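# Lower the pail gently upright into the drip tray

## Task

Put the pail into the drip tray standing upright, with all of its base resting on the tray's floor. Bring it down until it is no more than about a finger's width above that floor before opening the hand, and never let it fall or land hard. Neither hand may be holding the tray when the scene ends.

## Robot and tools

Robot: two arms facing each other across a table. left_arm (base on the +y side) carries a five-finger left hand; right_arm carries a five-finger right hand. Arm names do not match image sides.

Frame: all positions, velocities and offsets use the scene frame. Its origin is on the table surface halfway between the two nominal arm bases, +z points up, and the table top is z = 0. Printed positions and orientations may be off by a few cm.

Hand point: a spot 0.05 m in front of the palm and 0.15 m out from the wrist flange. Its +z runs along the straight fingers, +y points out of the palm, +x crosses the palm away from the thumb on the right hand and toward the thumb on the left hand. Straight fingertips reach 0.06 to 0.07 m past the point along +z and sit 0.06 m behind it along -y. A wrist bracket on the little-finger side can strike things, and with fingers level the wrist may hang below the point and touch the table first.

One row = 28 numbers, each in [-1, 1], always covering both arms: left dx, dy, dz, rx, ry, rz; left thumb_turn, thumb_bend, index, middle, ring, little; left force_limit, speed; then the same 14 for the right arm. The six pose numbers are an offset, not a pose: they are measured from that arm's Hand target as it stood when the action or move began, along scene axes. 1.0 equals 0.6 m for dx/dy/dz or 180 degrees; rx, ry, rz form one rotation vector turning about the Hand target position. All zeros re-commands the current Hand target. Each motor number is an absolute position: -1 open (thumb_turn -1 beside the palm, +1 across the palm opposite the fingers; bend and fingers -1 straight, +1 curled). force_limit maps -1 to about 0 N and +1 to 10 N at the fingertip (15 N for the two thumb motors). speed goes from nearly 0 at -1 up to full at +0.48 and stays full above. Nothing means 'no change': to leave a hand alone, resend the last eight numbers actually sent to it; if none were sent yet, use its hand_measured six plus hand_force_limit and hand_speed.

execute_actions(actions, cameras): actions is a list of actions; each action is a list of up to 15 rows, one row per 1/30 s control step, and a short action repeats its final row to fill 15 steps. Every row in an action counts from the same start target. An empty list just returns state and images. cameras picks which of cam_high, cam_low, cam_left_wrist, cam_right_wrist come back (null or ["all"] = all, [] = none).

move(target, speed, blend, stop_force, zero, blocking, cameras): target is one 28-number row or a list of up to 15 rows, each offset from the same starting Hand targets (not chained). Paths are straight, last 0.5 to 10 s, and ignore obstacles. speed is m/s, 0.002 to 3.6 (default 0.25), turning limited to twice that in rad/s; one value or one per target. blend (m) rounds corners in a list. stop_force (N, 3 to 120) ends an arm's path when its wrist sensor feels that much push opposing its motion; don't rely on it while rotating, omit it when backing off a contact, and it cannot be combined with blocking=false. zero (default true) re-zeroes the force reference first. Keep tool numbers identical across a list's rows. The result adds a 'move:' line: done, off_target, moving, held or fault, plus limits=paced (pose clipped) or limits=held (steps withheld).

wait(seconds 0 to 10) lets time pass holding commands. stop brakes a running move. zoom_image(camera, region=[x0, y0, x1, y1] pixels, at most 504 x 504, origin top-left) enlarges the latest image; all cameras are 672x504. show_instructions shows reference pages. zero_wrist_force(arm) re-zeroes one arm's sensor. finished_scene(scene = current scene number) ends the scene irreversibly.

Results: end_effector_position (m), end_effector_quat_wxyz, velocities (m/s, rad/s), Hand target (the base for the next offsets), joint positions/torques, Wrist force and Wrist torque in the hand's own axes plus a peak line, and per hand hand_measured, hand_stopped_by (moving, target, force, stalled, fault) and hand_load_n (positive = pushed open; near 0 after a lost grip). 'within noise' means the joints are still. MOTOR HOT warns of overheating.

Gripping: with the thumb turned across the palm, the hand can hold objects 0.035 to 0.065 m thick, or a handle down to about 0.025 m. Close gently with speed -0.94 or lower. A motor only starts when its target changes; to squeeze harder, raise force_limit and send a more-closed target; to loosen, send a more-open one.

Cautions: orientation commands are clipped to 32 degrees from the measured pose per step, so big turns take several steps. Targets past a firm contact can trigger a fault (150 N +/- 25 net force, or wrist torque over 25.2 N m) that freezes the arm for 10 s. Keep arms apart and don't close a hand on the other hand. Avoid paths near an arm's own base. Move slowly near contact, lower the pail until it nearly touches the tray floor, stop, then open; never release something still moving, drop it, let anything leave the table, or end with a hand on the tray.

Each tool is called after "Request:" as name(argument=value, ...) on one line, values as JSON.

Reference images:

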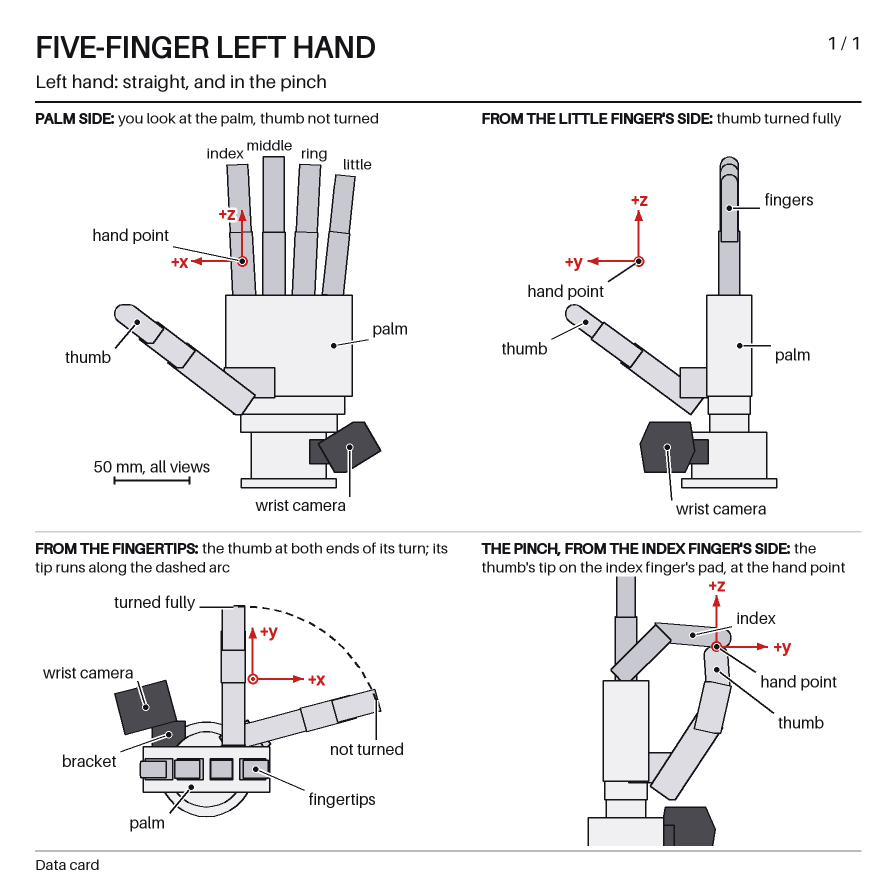

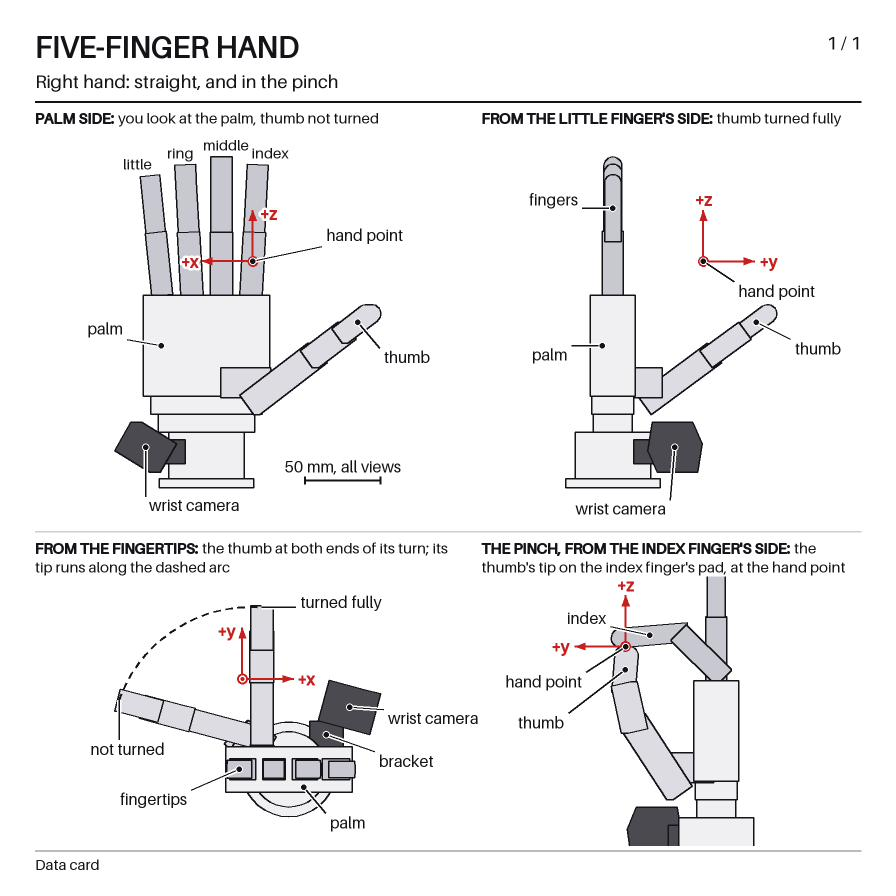

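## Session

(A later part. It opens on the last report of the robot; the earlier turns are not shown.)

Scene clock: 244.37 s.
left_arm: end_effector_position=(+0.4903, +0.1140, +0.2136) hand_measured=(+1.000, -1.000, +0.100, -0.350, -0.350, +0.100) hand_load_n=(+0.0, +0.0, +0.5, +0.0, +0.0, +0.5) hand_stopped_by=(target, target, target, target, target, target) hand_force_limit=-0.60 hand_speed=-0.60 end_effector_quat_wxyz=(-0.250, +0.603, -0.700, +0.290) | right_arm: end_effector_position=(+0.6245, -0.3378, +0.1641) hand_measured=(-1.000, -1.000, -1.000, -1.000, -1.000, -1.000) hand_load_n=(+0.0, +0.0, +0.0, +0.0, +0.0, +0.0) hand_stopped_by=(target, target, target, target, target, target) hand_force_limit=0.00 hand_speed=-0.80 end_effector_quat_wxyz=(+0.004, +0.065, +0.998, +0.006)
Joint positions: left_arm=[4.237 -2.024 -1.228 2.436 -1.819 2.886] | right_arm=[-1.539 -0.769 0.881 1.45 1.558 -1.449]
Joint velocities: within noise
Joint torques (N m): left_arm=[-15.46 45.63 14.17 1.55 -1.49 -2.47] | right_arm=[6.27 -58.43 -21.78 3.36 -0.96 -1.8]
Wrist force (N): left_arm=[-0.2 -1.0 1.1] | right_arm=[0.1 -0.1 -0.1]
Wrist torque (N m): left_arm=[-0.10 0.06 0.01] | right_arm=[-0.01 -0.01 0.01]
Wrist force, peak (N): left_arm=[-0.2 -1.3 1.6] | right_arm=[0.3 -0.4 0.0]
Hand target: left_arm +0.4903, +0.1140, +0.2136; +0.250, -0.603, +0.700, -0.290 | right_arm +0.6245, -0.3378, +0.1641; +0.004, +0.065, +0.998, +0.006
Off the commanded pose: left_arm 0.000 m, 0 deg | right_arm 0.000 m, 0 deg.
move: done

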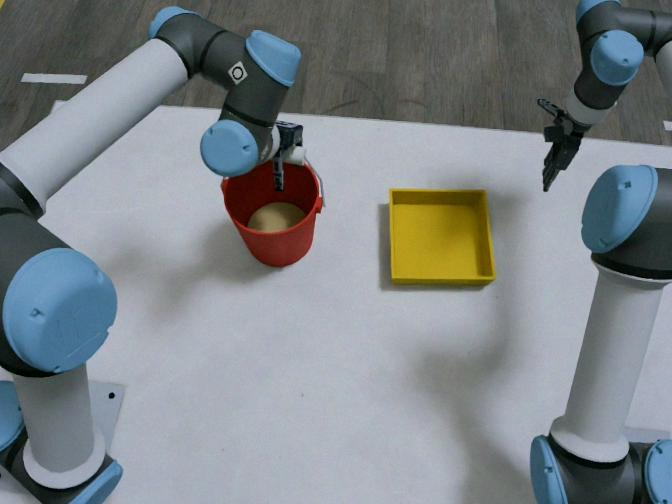

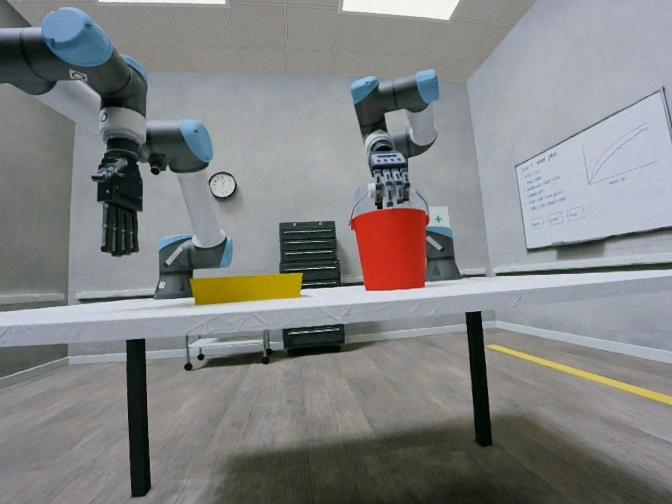

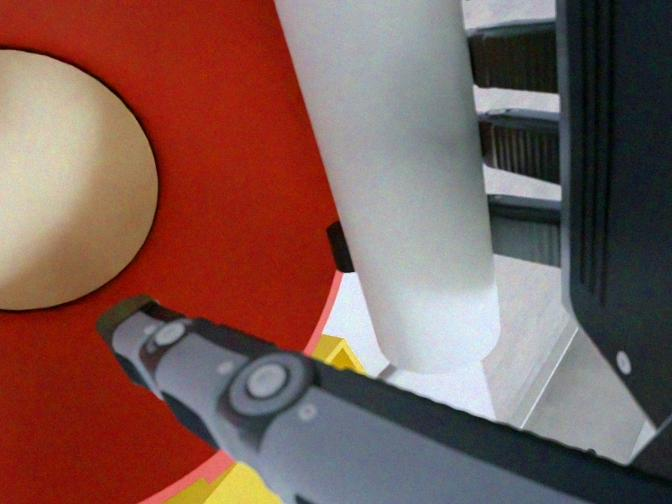

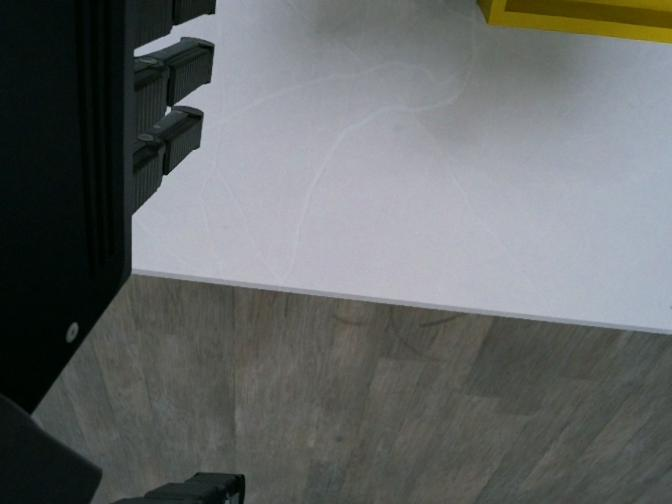

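Request:
move(target=[[-0.0525, 0.0071, -0.003, 0, 0, 0, 1, -1, 0.4, 0.4, 0.4, 0.4, -0.4, -0.8, 0, 0, 0, 0, 0, 0, -1, -1, -1, -1, -1, -1, 0, -0.8]], speed=0.03, stop_force=6)

Request:
zoom_image(camera="cam_low", region=[320, 140, 480, 310])

Request:
zoom_image(camera="cam_high", region=[180, 60, 360, 240])

Scene clock: 248.83 s.
left_arm: end_effector_position=(+0.4588, +0.1182, +0.2118) hand_measured=(+1.000, -1.000, +0.400, +0.400, +0.400, +0.400) hand_load_n=(+0.0, -0.5, +0.0, +0.0, +0.0, +0.0) hand_stopped_by=(target, target, target, target, target, target) hand_force_limit=-0.40 hand_speed=-0.80 end_effector_quat_wxyz=(-0.250, +0.603, -0.700, +0.290) | right_arm: end_effector_position=(+0.6245, -0.3378, +0.1641) hand_measured=(-1.000, -1.000, -1.000, -1.000, -1.000, -1.000) hand_load_n=(+0.0, +0.0, +0.0, +0.0, +0.0, +0.0) hand_stopped_by=(target, target, target, target, target, target) hand_force_limit=0.00 hand_speed=-0.80 end_effector_quat_wxyz=(+0.004, +0.065, +0.998, +0.006)
Joint positions: left_arm=[4.213 -1.961 -1.325 2.464 -1.835 2.868] | right_arm=[-1.539 -0.769 0.881 1.45 1.558 -1.449]
Joint velocities: within noise
Joint torques (N m): left_arm=[-15.02 44.37 13.01 1.28 -1.56 -2.48] | right_arm=[6.07 -58.43 -23.87 3.6 -1.15 -1.43]
Wrist force (N): left_arm=[0.0 -1.9 0.5] | right_arm=[0.1 0.0 0.2]
Wrist torque (N m): left_arm=[-0.14 0.05 0.02] | right_arm=[0.00 -0.02 0.01]
Wrist force, peak (N): left_arm=[0.3 -2.9 -0.1] | right_arm=[0.4 -0.4 0.1]
Hand target: left_arm +0.4588, +0.1182, +0.2118; +0.250, -0.603, +0.700, -0.290 | right_arm +0.6245, -0.3378, +0.1641; +0.004, +0.065, +0.998, +0.006
Off the commanded pose: left_arm 0.000 m, 0 deg | right_arm 0.000 m, 0 deg.
move: done

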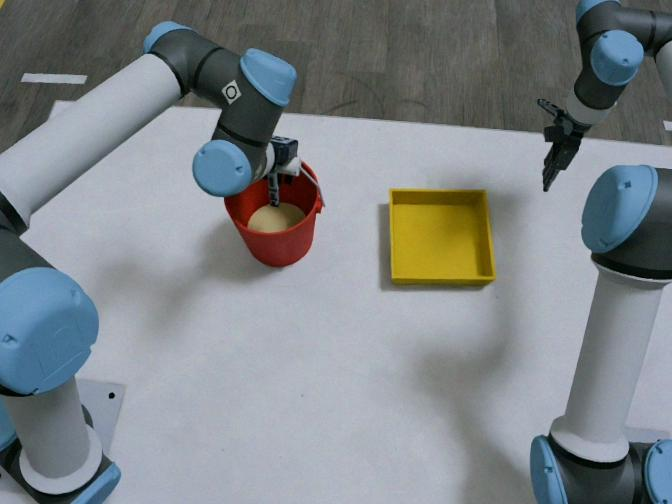

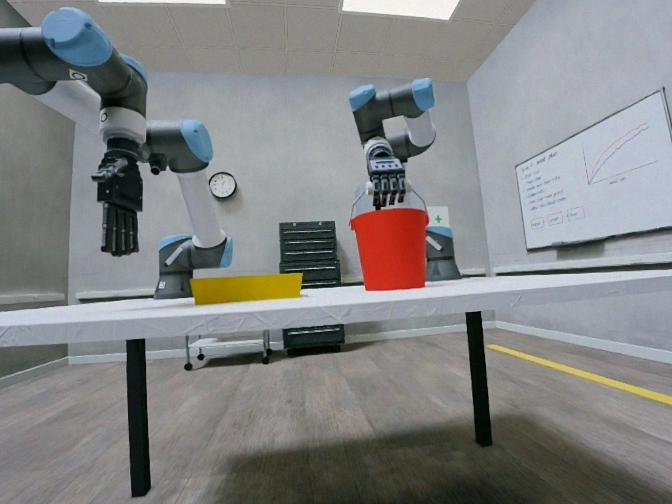

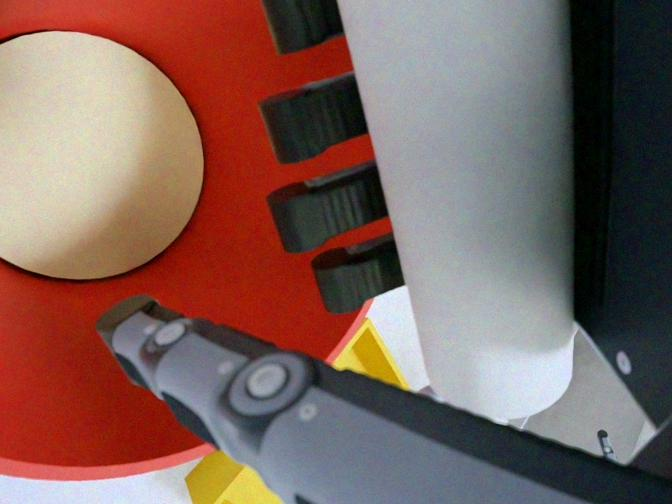

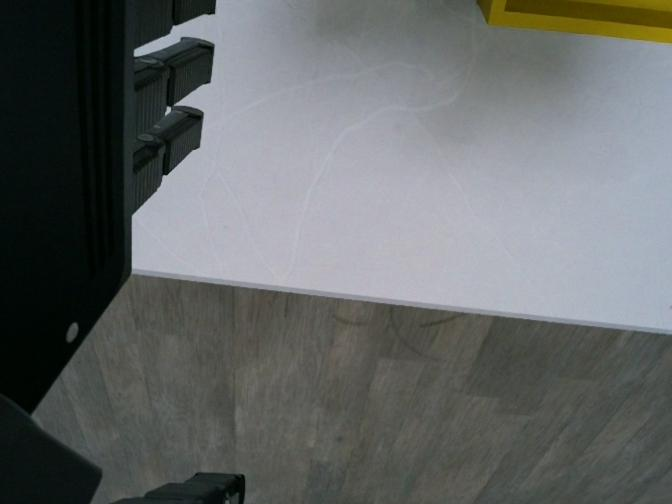

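Scaled by 2.965 from the camera's 672x504 image, which has a finer 960x720 frame.

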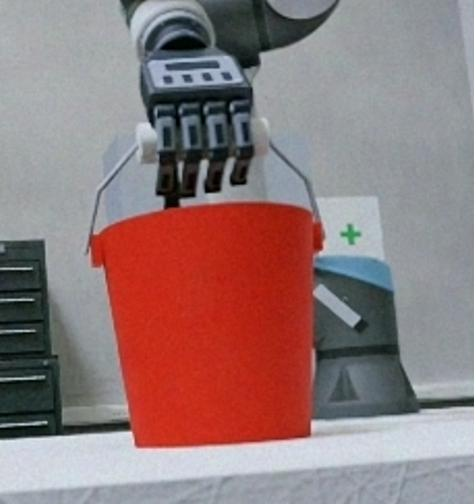

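Scaled by 2.800 from the camera's 672x504 image, which has a finer 960x720 frame.

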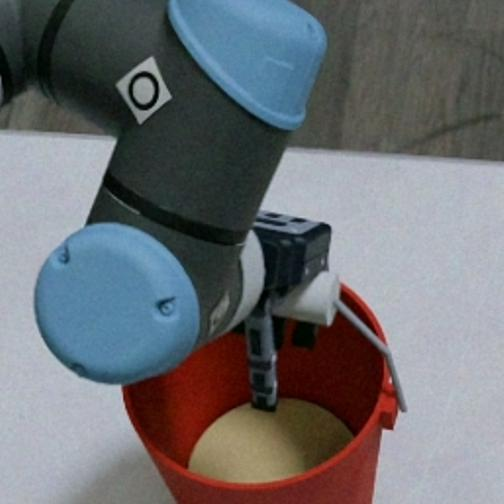

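Request:
move(target=[[0, 0, 0, 0, 0, 0, 1, -1, 0.8, 0.8, 0.8, 0.8, -0.4, -0.85, 0, 0, 0, 0, 0, 0, -1, -1, -1, -1, -1, -1, 0, -0.8]], speed=0.03, cameras=["cam_low", "cam_left_wrist"])

Scene clock: 253.27 s.
left_arm: end_effector_position=(+0.4588, +0.1182, +0.2117) hand_measured=(+1.000, -1.000, +0.718, +0.718, +0.704, +0.774) hand_load_n=(+0.5, +0.0, +2.0, +4.0, +0.0, +3.5) hand_stopped_by=(target, target, force, force, force, force) hand_force_limit=-0.40 hand_speed=-0.85 end_effector_quat_wxyz=(-0.250, +0.603, -0.700, +0.290) | right_arm: end_effector_position=(+0.6245, -0.3378, +0.1641) hand_measured=(-1.000, -1.000, -1.000, -1.000, -1.000, -1.000) hand_load_n=(+0.0, +0.0, +0.0, +0.0, +0.0, +0.0) hand_stopped_by=(target, target, target, target, target, target) hand_force_limit=0.00 hand_speed=-0.80 end_effector_quat_wxyz=(+0.004, +0.065, +0.998, +0.006)
Joint positions: left_arm=[4.213 -1.961 -1.325 2.464 -1.835 2.868] | right_arm=[-1.539 -0.769 0.881 1.45 1.558 -1.449]
Joint velocities: within noise
Joint torques (N m): left_arm=[-13.5 42.74 19.03 0.48 -1.23 -2.25] | right_arm=[5.39 -59.61 -20.8 3.68 -0.96 -1.61]
Wrist force (N): left_arm=[0.2 5.3 6.6] | right_arm=[0.1 -0.1 0.0]
Wrist torque (N m): left_arm=[0.14 0.26 -0.21] | right_arm=[-0.01 -0.01 0.00]
Wrist force, peak (N): left_arm=[-0.6 5.5 6.8] | right_arm=[0.2 -0.2 -0.5]
Hand target: left_arm +0.4588, +0.1182, +0.2118; +0.250, -0.603, +0.700, -0.290 | right_arm +0.6245, -0.3378, +0.1641; +0.004, +0.065, +0.998, +0.006
Off the commanded pose: left_arm 0.000 m, 0 deg | right_arm 0.000 m, 0 deg.
move: done
Images, in order (width x height): cam_low 672x504, cam_left_wrist 672x504.

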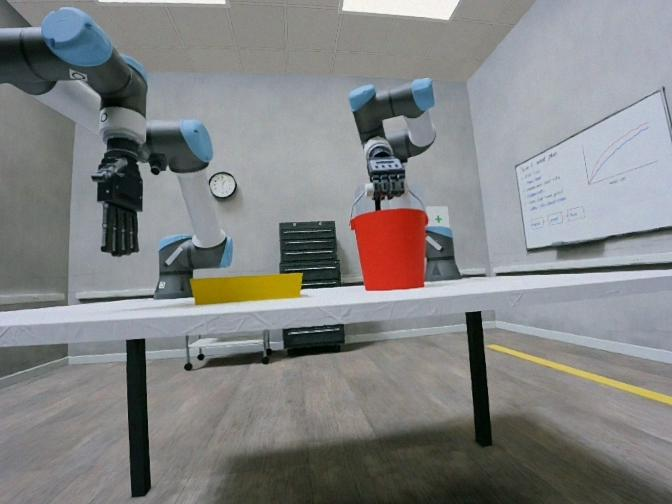

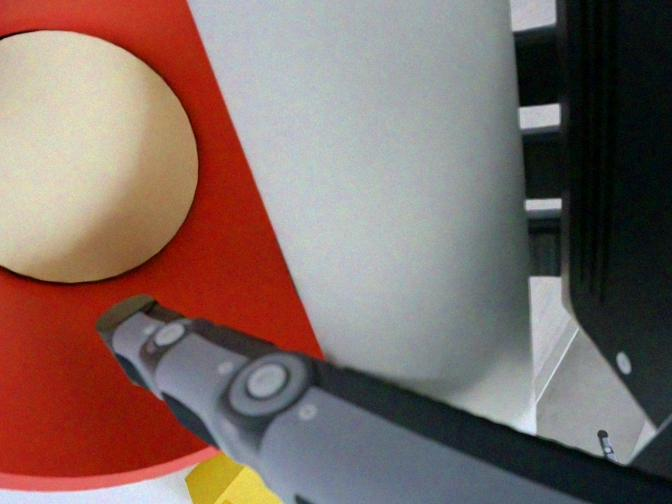

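Request:
move(target=[[0, 0, 0, 0, 0, 0, 1, 0.5, 0.8, 0.8, 0.8, 0.8, -0.6, -0.85, 0, 0, 0, 0, 0, 0, -1, -1, -1, -1, -1, -1, 0, -0.8]], speed=0.03, cameras=["cam_high", "cam_low", "cam_left_wrist"])

Request:
zoom_image(camera="cam_low", region=[320, 140, 480, 310])

Request:
zoom_image(camera="cam_high", region=[180, 100, 360, 280])

Scene clock: 261.37 s.
left_arm: end_effector_position=(+0.4588, +0.1182, +0.2118) hand_measured=(+1.000, -0.522, +0.718, +0.718, +0.704, +0.772) hand_load_n=(+2.0, +3.0, +3.5, +1.0, +0.0, +6.0) hand_stopped_by=(target, force, force, force, force, force) hand_force_limit=-0.60 hand_speed=-0.85 end_effector_quat_wxyz=(-0.250, +0.603, -0.700, +0.290) | right_arm: end_effector_position=(+0.6245, -0.3378, +0.1641) hand_measured=(-1.000, -1.000, -1.000, -1.000, -1.000, -1.000) hand_load_n=(+0.0, +0.0, +0.0, +0.0, +0.0, +0.0) hand_stopped_by=(target, target, target, target, target, target) hand_force_limit=0.00 hand_speed=-0.80 end_effector_quat_wxyz=(+0.004, +0.065, +0.998, +0.006)
Joint positions: left_arm=[4.213 -1.961 -1.325 2.464 -1.835 2.868] | right_arm=[-1.539 -0.769 0.881 1.45 1.558 -1.449]
Joint velocities: within noise
Joint torques (N m): left_arm=[-3.37 42.65 26.37 -0.47 -1.18 -2.37] | right_arm=[4.68 -59.14 -21.91 3.72 -1.05 -1.64]
Wrist force (N): left_arm=[0.0 5.4 6.5] | right_arm=[0.1 -0.2 -0.1]
Wrist torque (N m): left_arm=[0.10 0.24 -0.19] | right_arm=[-0.03 -0.03 0.00]
Wrist force, peak (N): left_arm=[0.2 5.4 7.1] | right_arm=[0.6 -0.2 -0.1]
Hand target: left_arm +0.4588, +0.1182, +0.2118; +0.250, -0.603, +0.700, -0.290 | right_arm +0.6245, -0.3378, +0.1641; +0.004, +0.065, +0.998, +0.006
Off the commanded pose: left_arm 0.000 m, 0 deg | right_arm 0.000 m, 0 deg.
move: done
Images, in order (width x height): cam_high 672x504, cam_low 672x504, cam_left_wrist 672x504.

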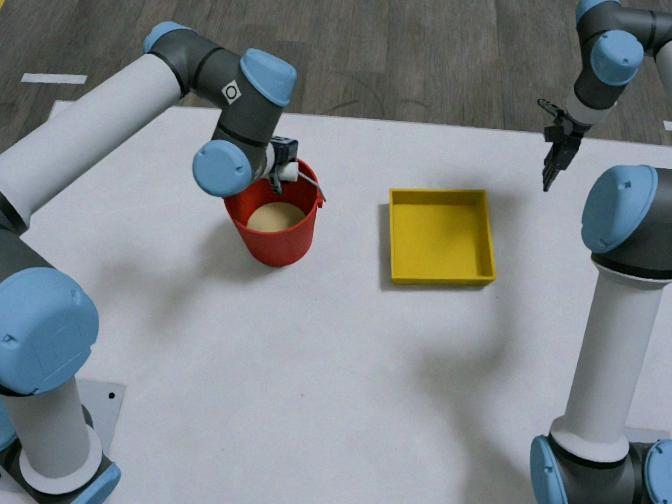

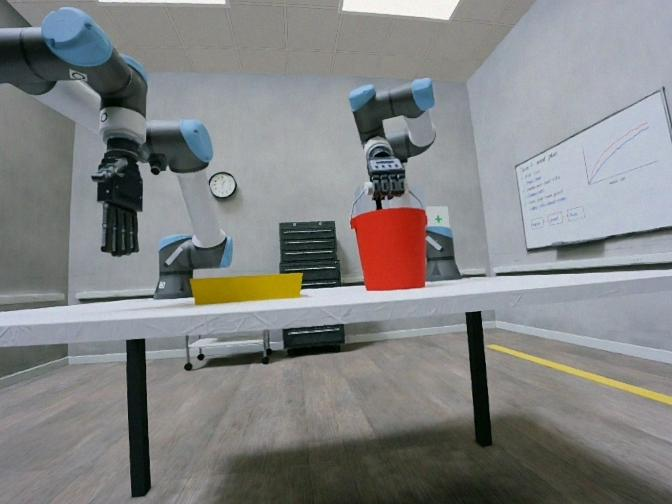

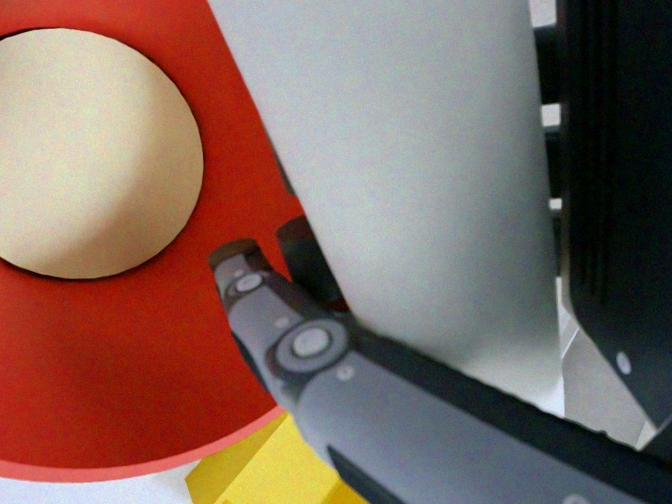

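Scaled by 2.965 from the camera's 672x504 image, which has a finer 960x720 frame.

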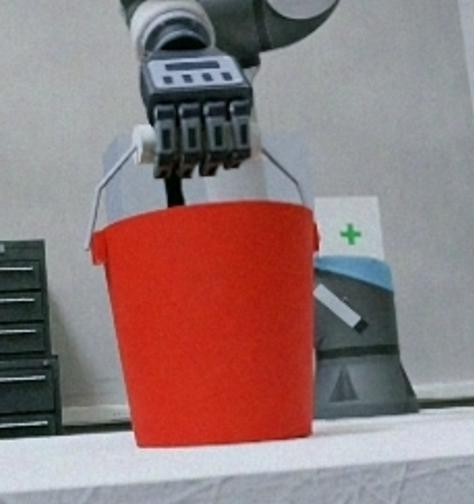

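Scaled by 2.800 from the camera's 672x504 image, which has a finer 960x720 frame.

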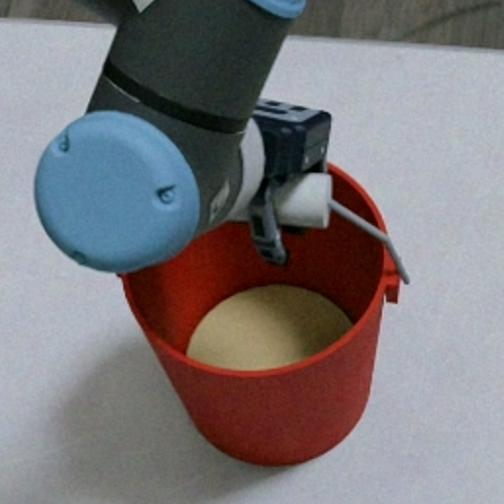

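Request:
move(target=[[0, 0, 0.035, 0, 0, 0, 1, 0.5, 0.8, 0.8, 0.8, 0.8, -0.6, -0.85, 0, 0, 0, 0, 0, 0, -1, -1, -1, -1, -1, -1, 0, -0.8]], speed=0.04, cameras=["cam_high", "cam_low", "cam_left_wrist"])

Request:
zoom_image(camera="cam_low", region=[320, 140, 480, 310])

Scene clock: 263.90 s.
left_arm: end_effector_position=(+0.4588, +0.1182, +0.2327) hand_measured=(+1.000, -0.522, +0.718, +0.718, +0.704, +0.772) hand_load_n=(+2.0, +3.0, +3.5, +1.0, +0.0, +5.5) hand_stopped_by=(target, force, force, force, force, force) hand_force_limit=-0.60 hand_speed=-0.85 end_effector_quat_wxyz=(-0.250, +0.603, -0.700, +0.290) | right_arm: end_effector_position=(+0.6245, -0.3378, +0.1641) hand_measured=(-1.000, -1.000, -1.000, -1.000, -1.000, -1.000) hand_load_n=(+0.0, +0.0, +0.0, +0.5, +0.0, +0.0) hand_stopped_by=(target, target, target, target, target, target) hand_force_limit=0.00 hand_speed=-0.80 end_effector_quat_wxyz=(+0.004, +0.065, +0.998, +0.006)
Joint positions: left_arm=[4.213 -1.955 -1.279 2.413 -1.835 2.868] | right_arm=[-1.539 -0.769 0.881 1.45 1.558 -1.449]
Joint velocities: within noise
Joint torques (N m): left_arm=[3.55 48.69 29.72 -2.7 0.53 -0.76] | right_arm=[6.05 -58.72 -20.98 3.72 -1.16 -1.47]
Wrist force (N): left_arm=[0.0 5.4 6.9] | right_arm=[0.1 0.0 0.0]
Wrist torque (N m): left_arm=[0.08 0.25 -0.19] | right_arm=[0.01 -0.02 0.01]
Wrist force, peak (N): left_arm=[0.0 5.8 7.3] | right_arm=[0.3 -0.5 0.0]
Hand target: left_arm +0.4588, +0.1182, +0.2328; +0.250, -0.603, +0.700, -0.290 | right_arm +0.6245, -0.3378, +0.1641; +0.004, +0.065, +0.998, +0.006
Off the commanded pose: left_arm 0.000 m, 0 deg | right_arm 0.000 m, 0 deg.
move: done
Images, in order (width x height): cam_high 672x504, cam_low 672x504, cam_left_wrist 672x504.

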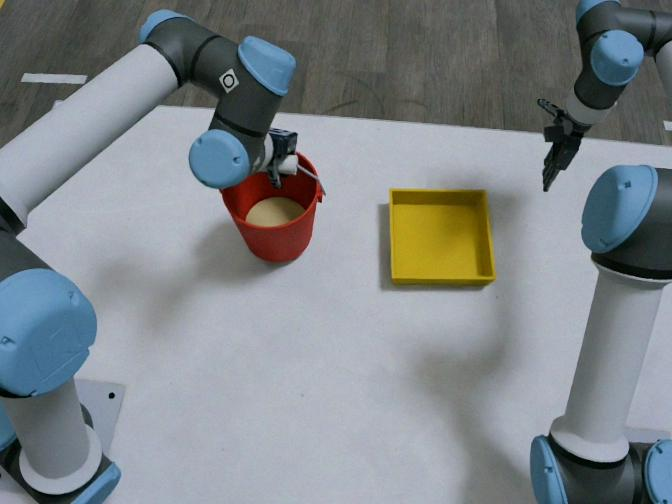

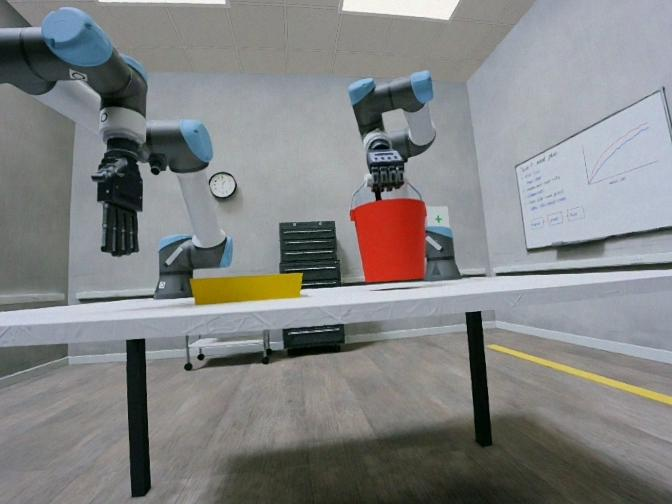

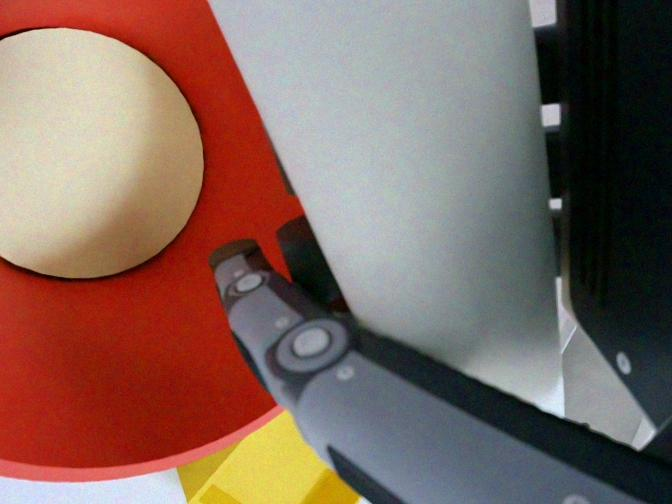

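Scaled by 2.965 from the camera's 672x504 image, which has a finer 960x720 frame.

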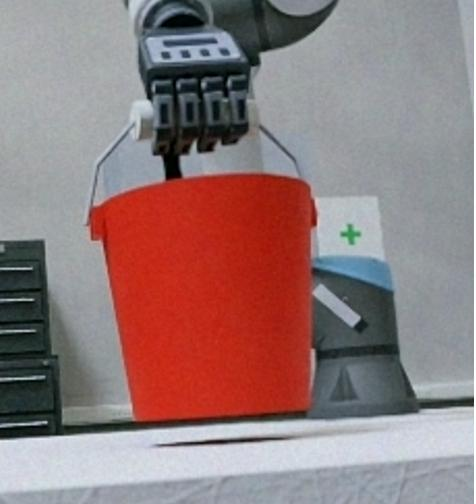

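Request:
move(target=[[0, 0, 0, 0, 0, 0, 1, 0.5, 0.8, 0.8, 0.8, 0.8, -0.6, -0.85, -0.1875, 0.013, 0.06, 0, 0, 0.0744, -1, -1, -1, -1, -1, -1, 0, -0.8], [0, 0, 0, 0, 0, 0, 1, 0.5, 0.8, 0.8, 0.8, 0.8, -0.6, -0.85, -0.1875, 0.013, -0.115, 0, 0, 0.0744, -1, -1, -1, -1, -1, -1, 0, -0.8]], speed=[0.2, 0.1], stop_force=8)

Scene clock: 279.87 s.
left_arm: end_effector_position=(+0.4588, +0.1182, +0.2328) hand_measured=(+1.000, -0.522, +0.718, +0.718, +0.704, +0.772) hand_load_n=(+2.0, +3.0, +3.5, +1.0, +0.0, +5.5) hand_stopped_by=(target, force, force, force, force, force) hand_force_limit=-0.60 hand_speed=-0.85 end_effector_quat_wxyz=(-0.250, +0.603, -0.700, +0.290) | right_arm: end_effector_position=(+0.5120, -0.3301, +0.0951) hand_measured=(-1.000, -1.000, -1.000, -1.000, -1.000, -1.000) hand_load_n=(+0.0, +0.0, +0.0, +0.0, +0.0, +0.0) hand_stopped_by=(target, target, target, target, target, target) hand_force_limit=0.00 hand_speed=-0.80 end_effector_quat_wxyz=(+0.003, -0.052, +0.999, +0.007)
Joint positions: left_arm=[4.213 -1.955 -1.279 2.413 -1.835 2.868] | right_arm=[-1.541 -0.964 1.404 1.126 1.557 -1.685]
Joint velocities: within noise
Joint torques (N m): left_arm=[13.42 45.89 30.98 -2.8 0.55 -0.57] | right_arm=[3.3 -26.55 -9.23 -0.11 -1.33 1.84]
Wrist force (N): left_arm=[-0.1 5.4 7.1] | right_arm=[-0.1 -0.6 0.4]
Wrist torque (N m): left_arm=[0.05 0.26 -0.19] | right_arm=[-0.18 0.00 0.01]
Wrist force, peak (N): left_arm=[0.0 5.5 7.1] | right_arm=[0.2 -0.4 1.1]
Hand target: left_arm +0.4588, +0.1182, +0.2328; +0.250, -0.603, +0.700, -0.290 | right_arm +0.5120, -0.3300, +0.0951; +0.003, -0.052, +0.999, +0.007
Off the commanded pose: left_arm 0.000 m, 0 deg | right_arm 0.000 m, 0 deg.
move: done

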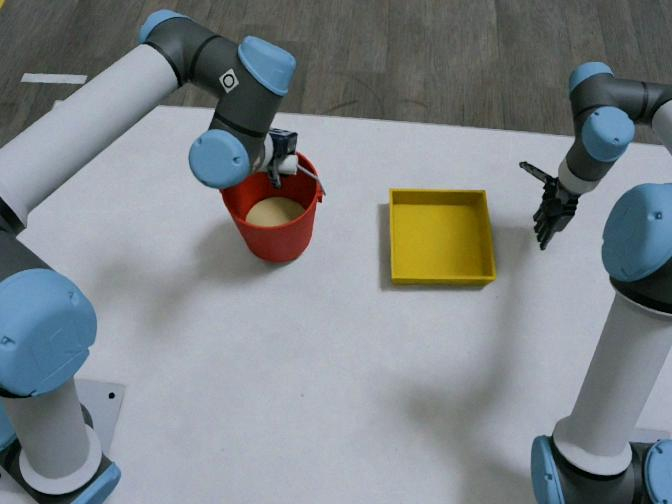

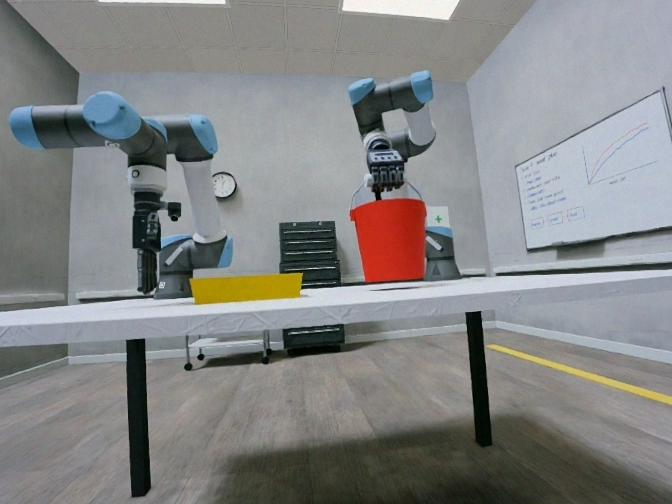

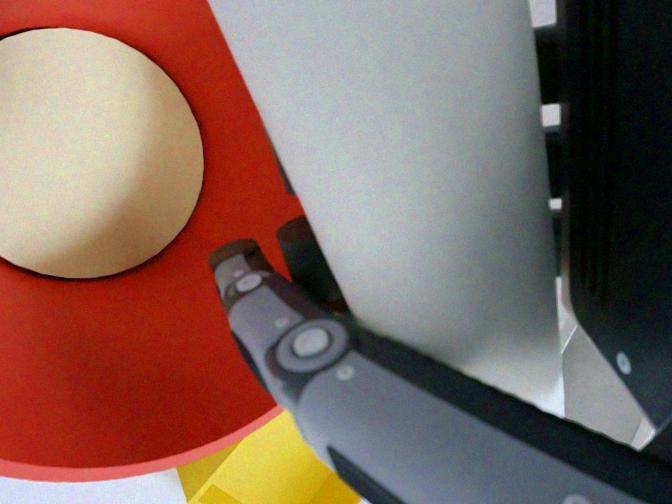

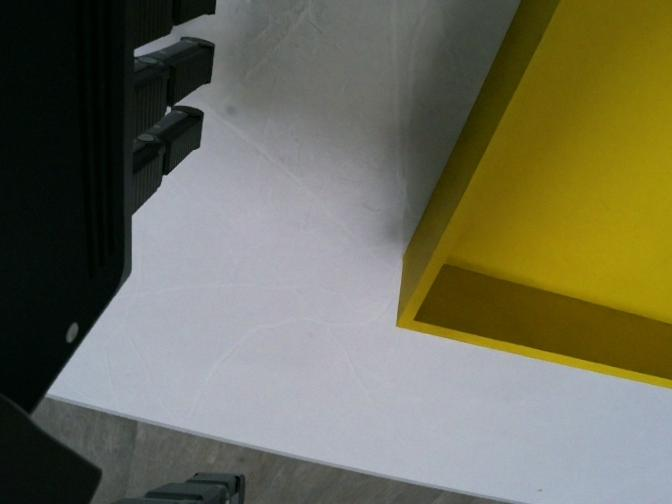

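Request:
move(target=[[0, 0, 0, 0, 0, 0, 1, 0.5, 0.8, 0.8, 0.8, 0.8, -0.6, -0.85, 0, 0.34, 0, 0, 0, 0, -1, -1, -1, -1, -1, -1, 0, -0.8]], speed=[0.08], stop_force=15)

Scene clock: 284.57 s.
left_arm: end_effector_position=(+0.4588, +0.1182, +0.2328) hand_measured=(+1.000, -0.522, +0.718, +0.718, +0.704, +0.772) hand_load_n=(+2.0, +3.0, +3.5, +1.0, +0.0, +6.0) hand_stopped_by=(target, force, force, force, force, force) hand_force_limit=-0.60 hand_speed=-0.85 end_effector_quat_wxyz=(-0.250, +0.603, -0.700, +0.290) | right_arm: end_effector_position=(+0.5120, -0.1260, +0.0951) hand_measured=(-1.000, -1.000, -1.000, -1.000, -1.000, -1.000) hand_load_n=(+0.0, +0.0, +0.0, +0.0, +0.0, +0.0) hand_stopped_by=(target, target, target, target, target, target) hand_force_limit=0.00 hand_speed=-0.80 end_effector_quat_wxyz=(+0.003, -0.052, +0.999, +0.007)
Joint positions: left_arm=[4.213 -1.955 -1.279 2.413 -1.835 2.868] | right_arm=[-1.167 -0.761 1.047 1.276 1.56 -1.311]
Joint velocities: within noise
Joint torques (N m): left_arm=[13.7 40.41 31.14 -2.64 -0.08 -0.49] | right_arm=[8.4 -33.57 -21.9 4.18 1.16 2.46]
Wrist force (N): left_arm=[0.1 5.3 6.9] | right_arm=[0.6 -2.1 0.5]
Wrist torque (N m): left_arm=[0.06 0.23 -0.18] | right_arm=[-0.07 -0.09 -0.07]
Wrist force, peak (N): left_arm=[-0.1 5.6 7.0] | right_arm=[-0.8 -3.0 0.5]
Hand target: left_arm +0.4588, +0.1182, +0.2328; +0.250, -0.603, +0.700, -0.290 | right_arm +0.5120, -0.1260, +0.0951; +0.003, -0.052, +0.999, +0.007
Off the commanded pose: left_arm 0.000 m, 0 deg | right_arm 0.000 m, 0 deg.
move: done

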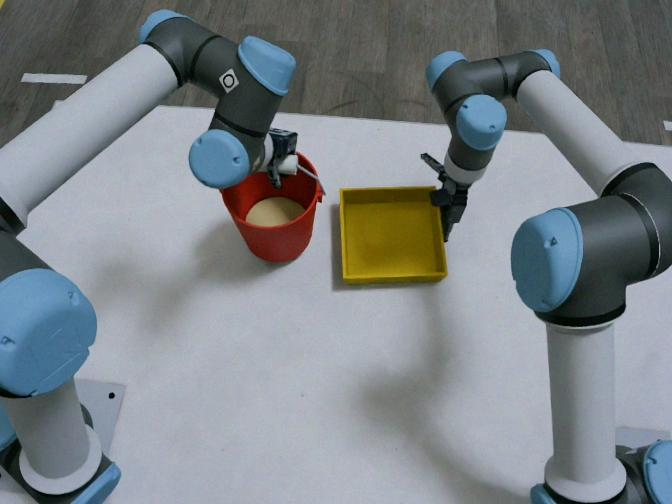

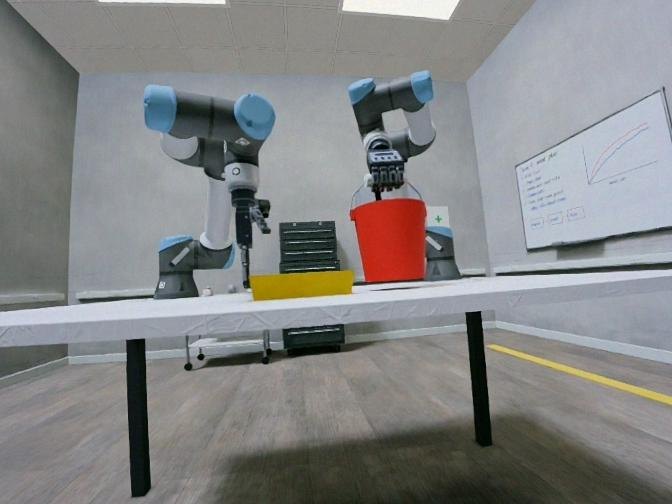

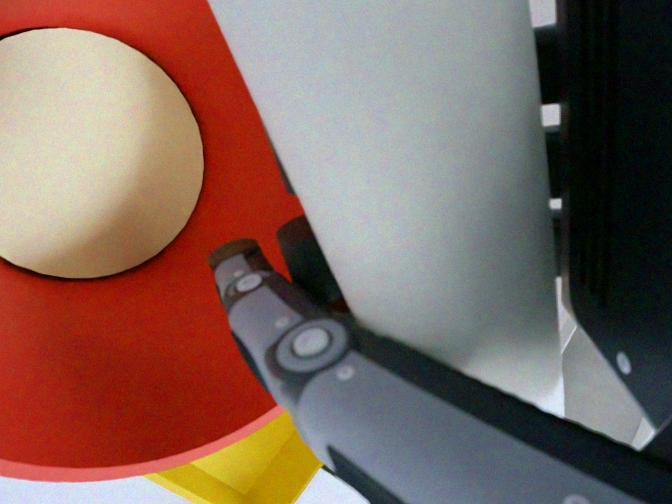

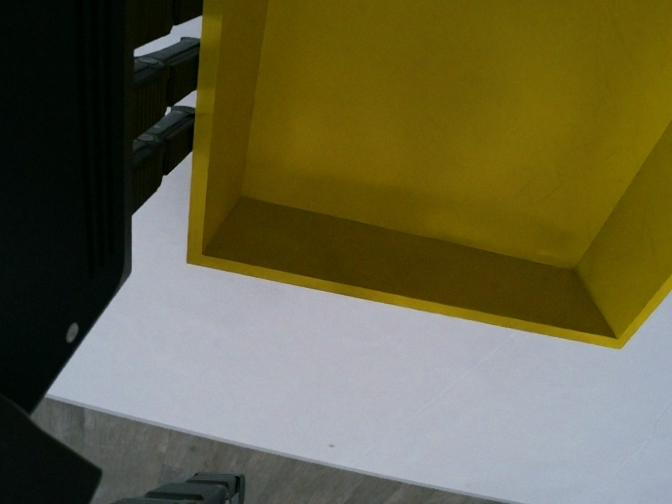

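Request:
zoom_image(camera="cam_high", region=[190, 110, 370, 290])

Request:
zoom_image(camera="cam_low", region=[320, 140, 480, 310])

Scaled by 2.800 from the camera's 672x504 image, which has a finer 960x720 frame.

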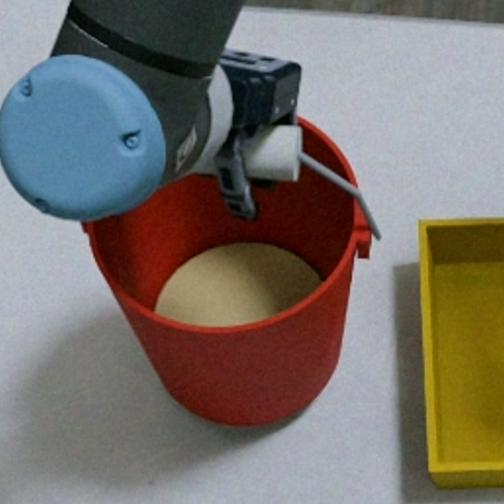

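Scaled by 2.965 from the camera's 672x504 image, which has a finer 960x720 frame.

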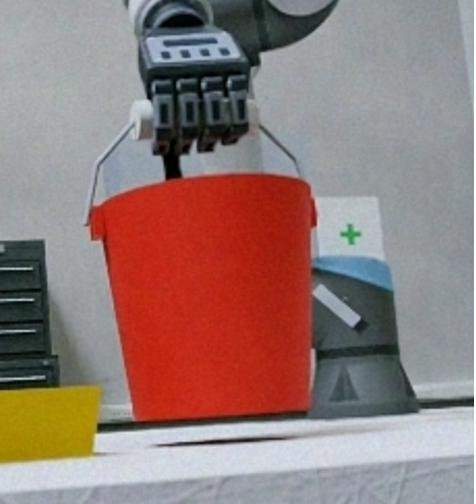

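Request:
move(target=[[0, 0, 0.09, 0, 0, 0, 1, 0.5, 0.8, 0.8, 0.8, 0.8, -0.6, -0.85, 0, -0.2, 0, 0, 0, 0, -1, -1, -1, -1, -1, -1, 0, -0.8], [-0.0398, -0.3877, 0.09, -0.0289, -0.0611, -0.1855, 1, 0.5, 0.8, 0.8, 0.8, 0.8, -0.6, -0.85, -0.083, -0.5, 0.25, 0, 0, 0, -1, -1, -1, -1, -1, -1, 0, -0.8]], speed=[0.1, 0.15])

Request:
zoom_image(camera="cam_high", region=[270, 110, 470, 310])

Request:
zoom_image(camera="cam_low", region=[200, 120, 400, 320])

Scene clock: 304.53 s.
left_arm: end_effector_position=(+0.4349, -0.1143, +0.2868) hand_measured=(+1.000, -0.522, +0.718, +0.718, +0.704, +0.772) hand_load_n=(+2.0, +3.0, +3.5, +0.5, +0.0, +3.5) hand_stopped_by=(target, force, force, force, force, force) hand_force_limit=-0.60 hand_speed=-0.85 end_effector_quat_wxyz=(-0.194, +0.357, -0.803, +0.436) | right_arm: end_effector_position=(+0.4622, -0.4260, +0.2450) hand_measured=(-1.000, -1.000, -1.000, -1.000, -1.000, -1.000) hand_load_n=(+0.0, +0.0, -0.5, +0.0, +0.0, +0.0) hand_stopped_by=(target, target, target, target, target, target) hand_force_limit=0.00 hand_speed=-0.80 end_effector_quat_wxyz=(+0.003, -0.052, +0.999, +0.007)
Joint positions: left_arm=[3.991 -2.205 -0.803 2.433 -1.583 3.134] | right_arm=[-1.759 -1.226 1.401 1.394 1.556 -1.904]
Joint velocities: within noise
Joint torques (N m): left_arm=[-15.21 35.18 32.84 -1.37 1.27 2.71] | right_arm=[-7.72 -43.86 -22.33 4.5 -1.35 -2.18]
Wrist force (N): left_arm=[-0.5 6.6 5.7] | right_arm=[0.1 -0.7 0.5]
Wrist torque (N m): left_arm=[0.15 0.18 -0.19] | right_arm=[-0.17 0.02 -0.04]
Wrist force, peak (N): left_arm=[0.0 5.9 7.5] | right_arm=[0.7 -2.4 0.5]
Hand target: left_arm +0.4349, -0.1144, +0.2868; +0.194, -0.357, +0.803, -0.436 | right_arm +0.4622, -0.4260, +0.2451; +0.003, -0.052, +0.999, +0.007
Off the commanded pose: left_arm 0.000 m, 0 deg | right_arm 0.000 m, 0 deg.
move: done

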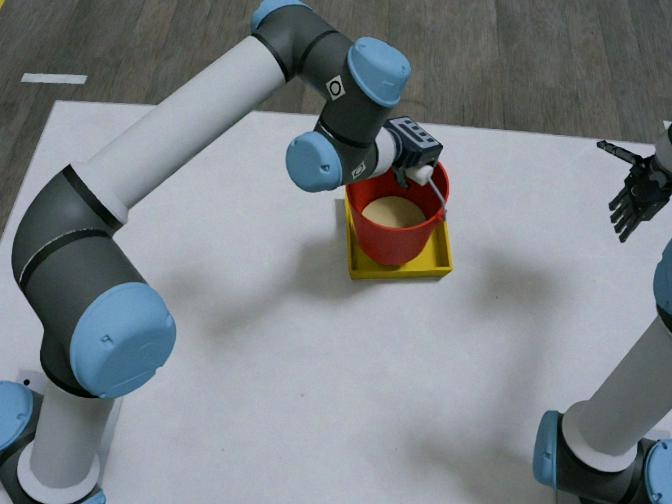

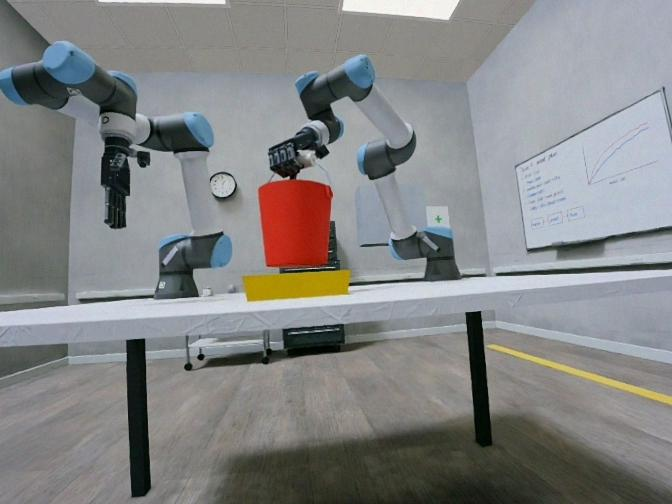

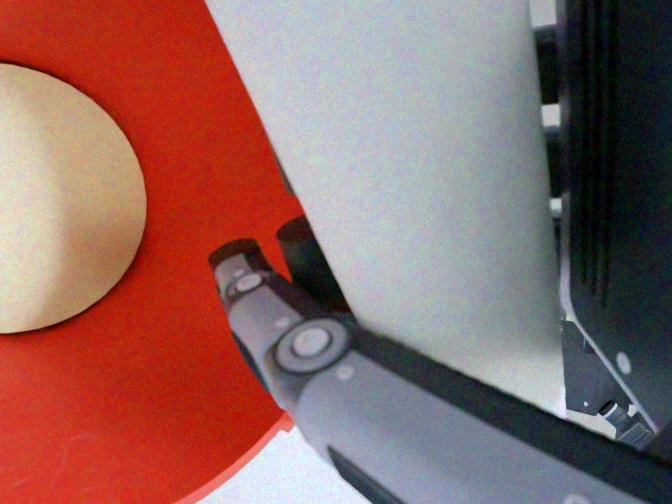

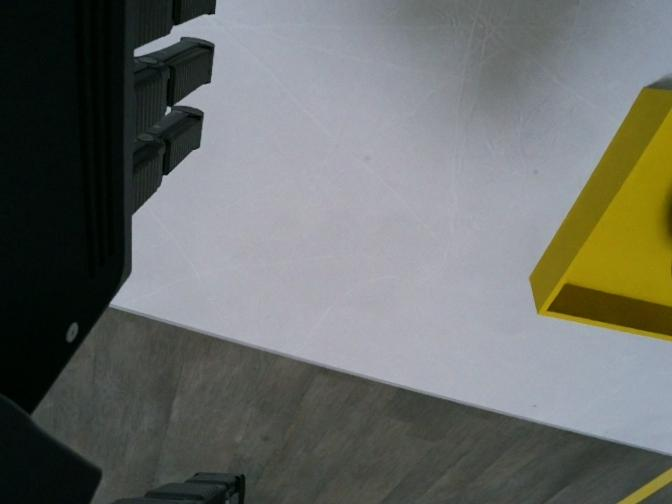

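Scaled by 2.520 from the camera's 672x504 image, which has a finer 960x720 frame.

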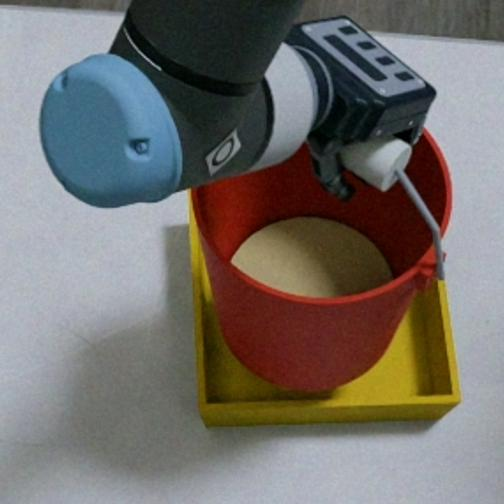

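Scaled by 2.520 from the camera's 672x504 image, which has a finer 960x720 frame.

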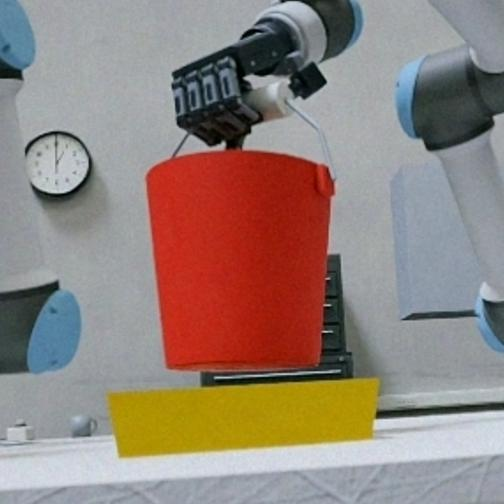

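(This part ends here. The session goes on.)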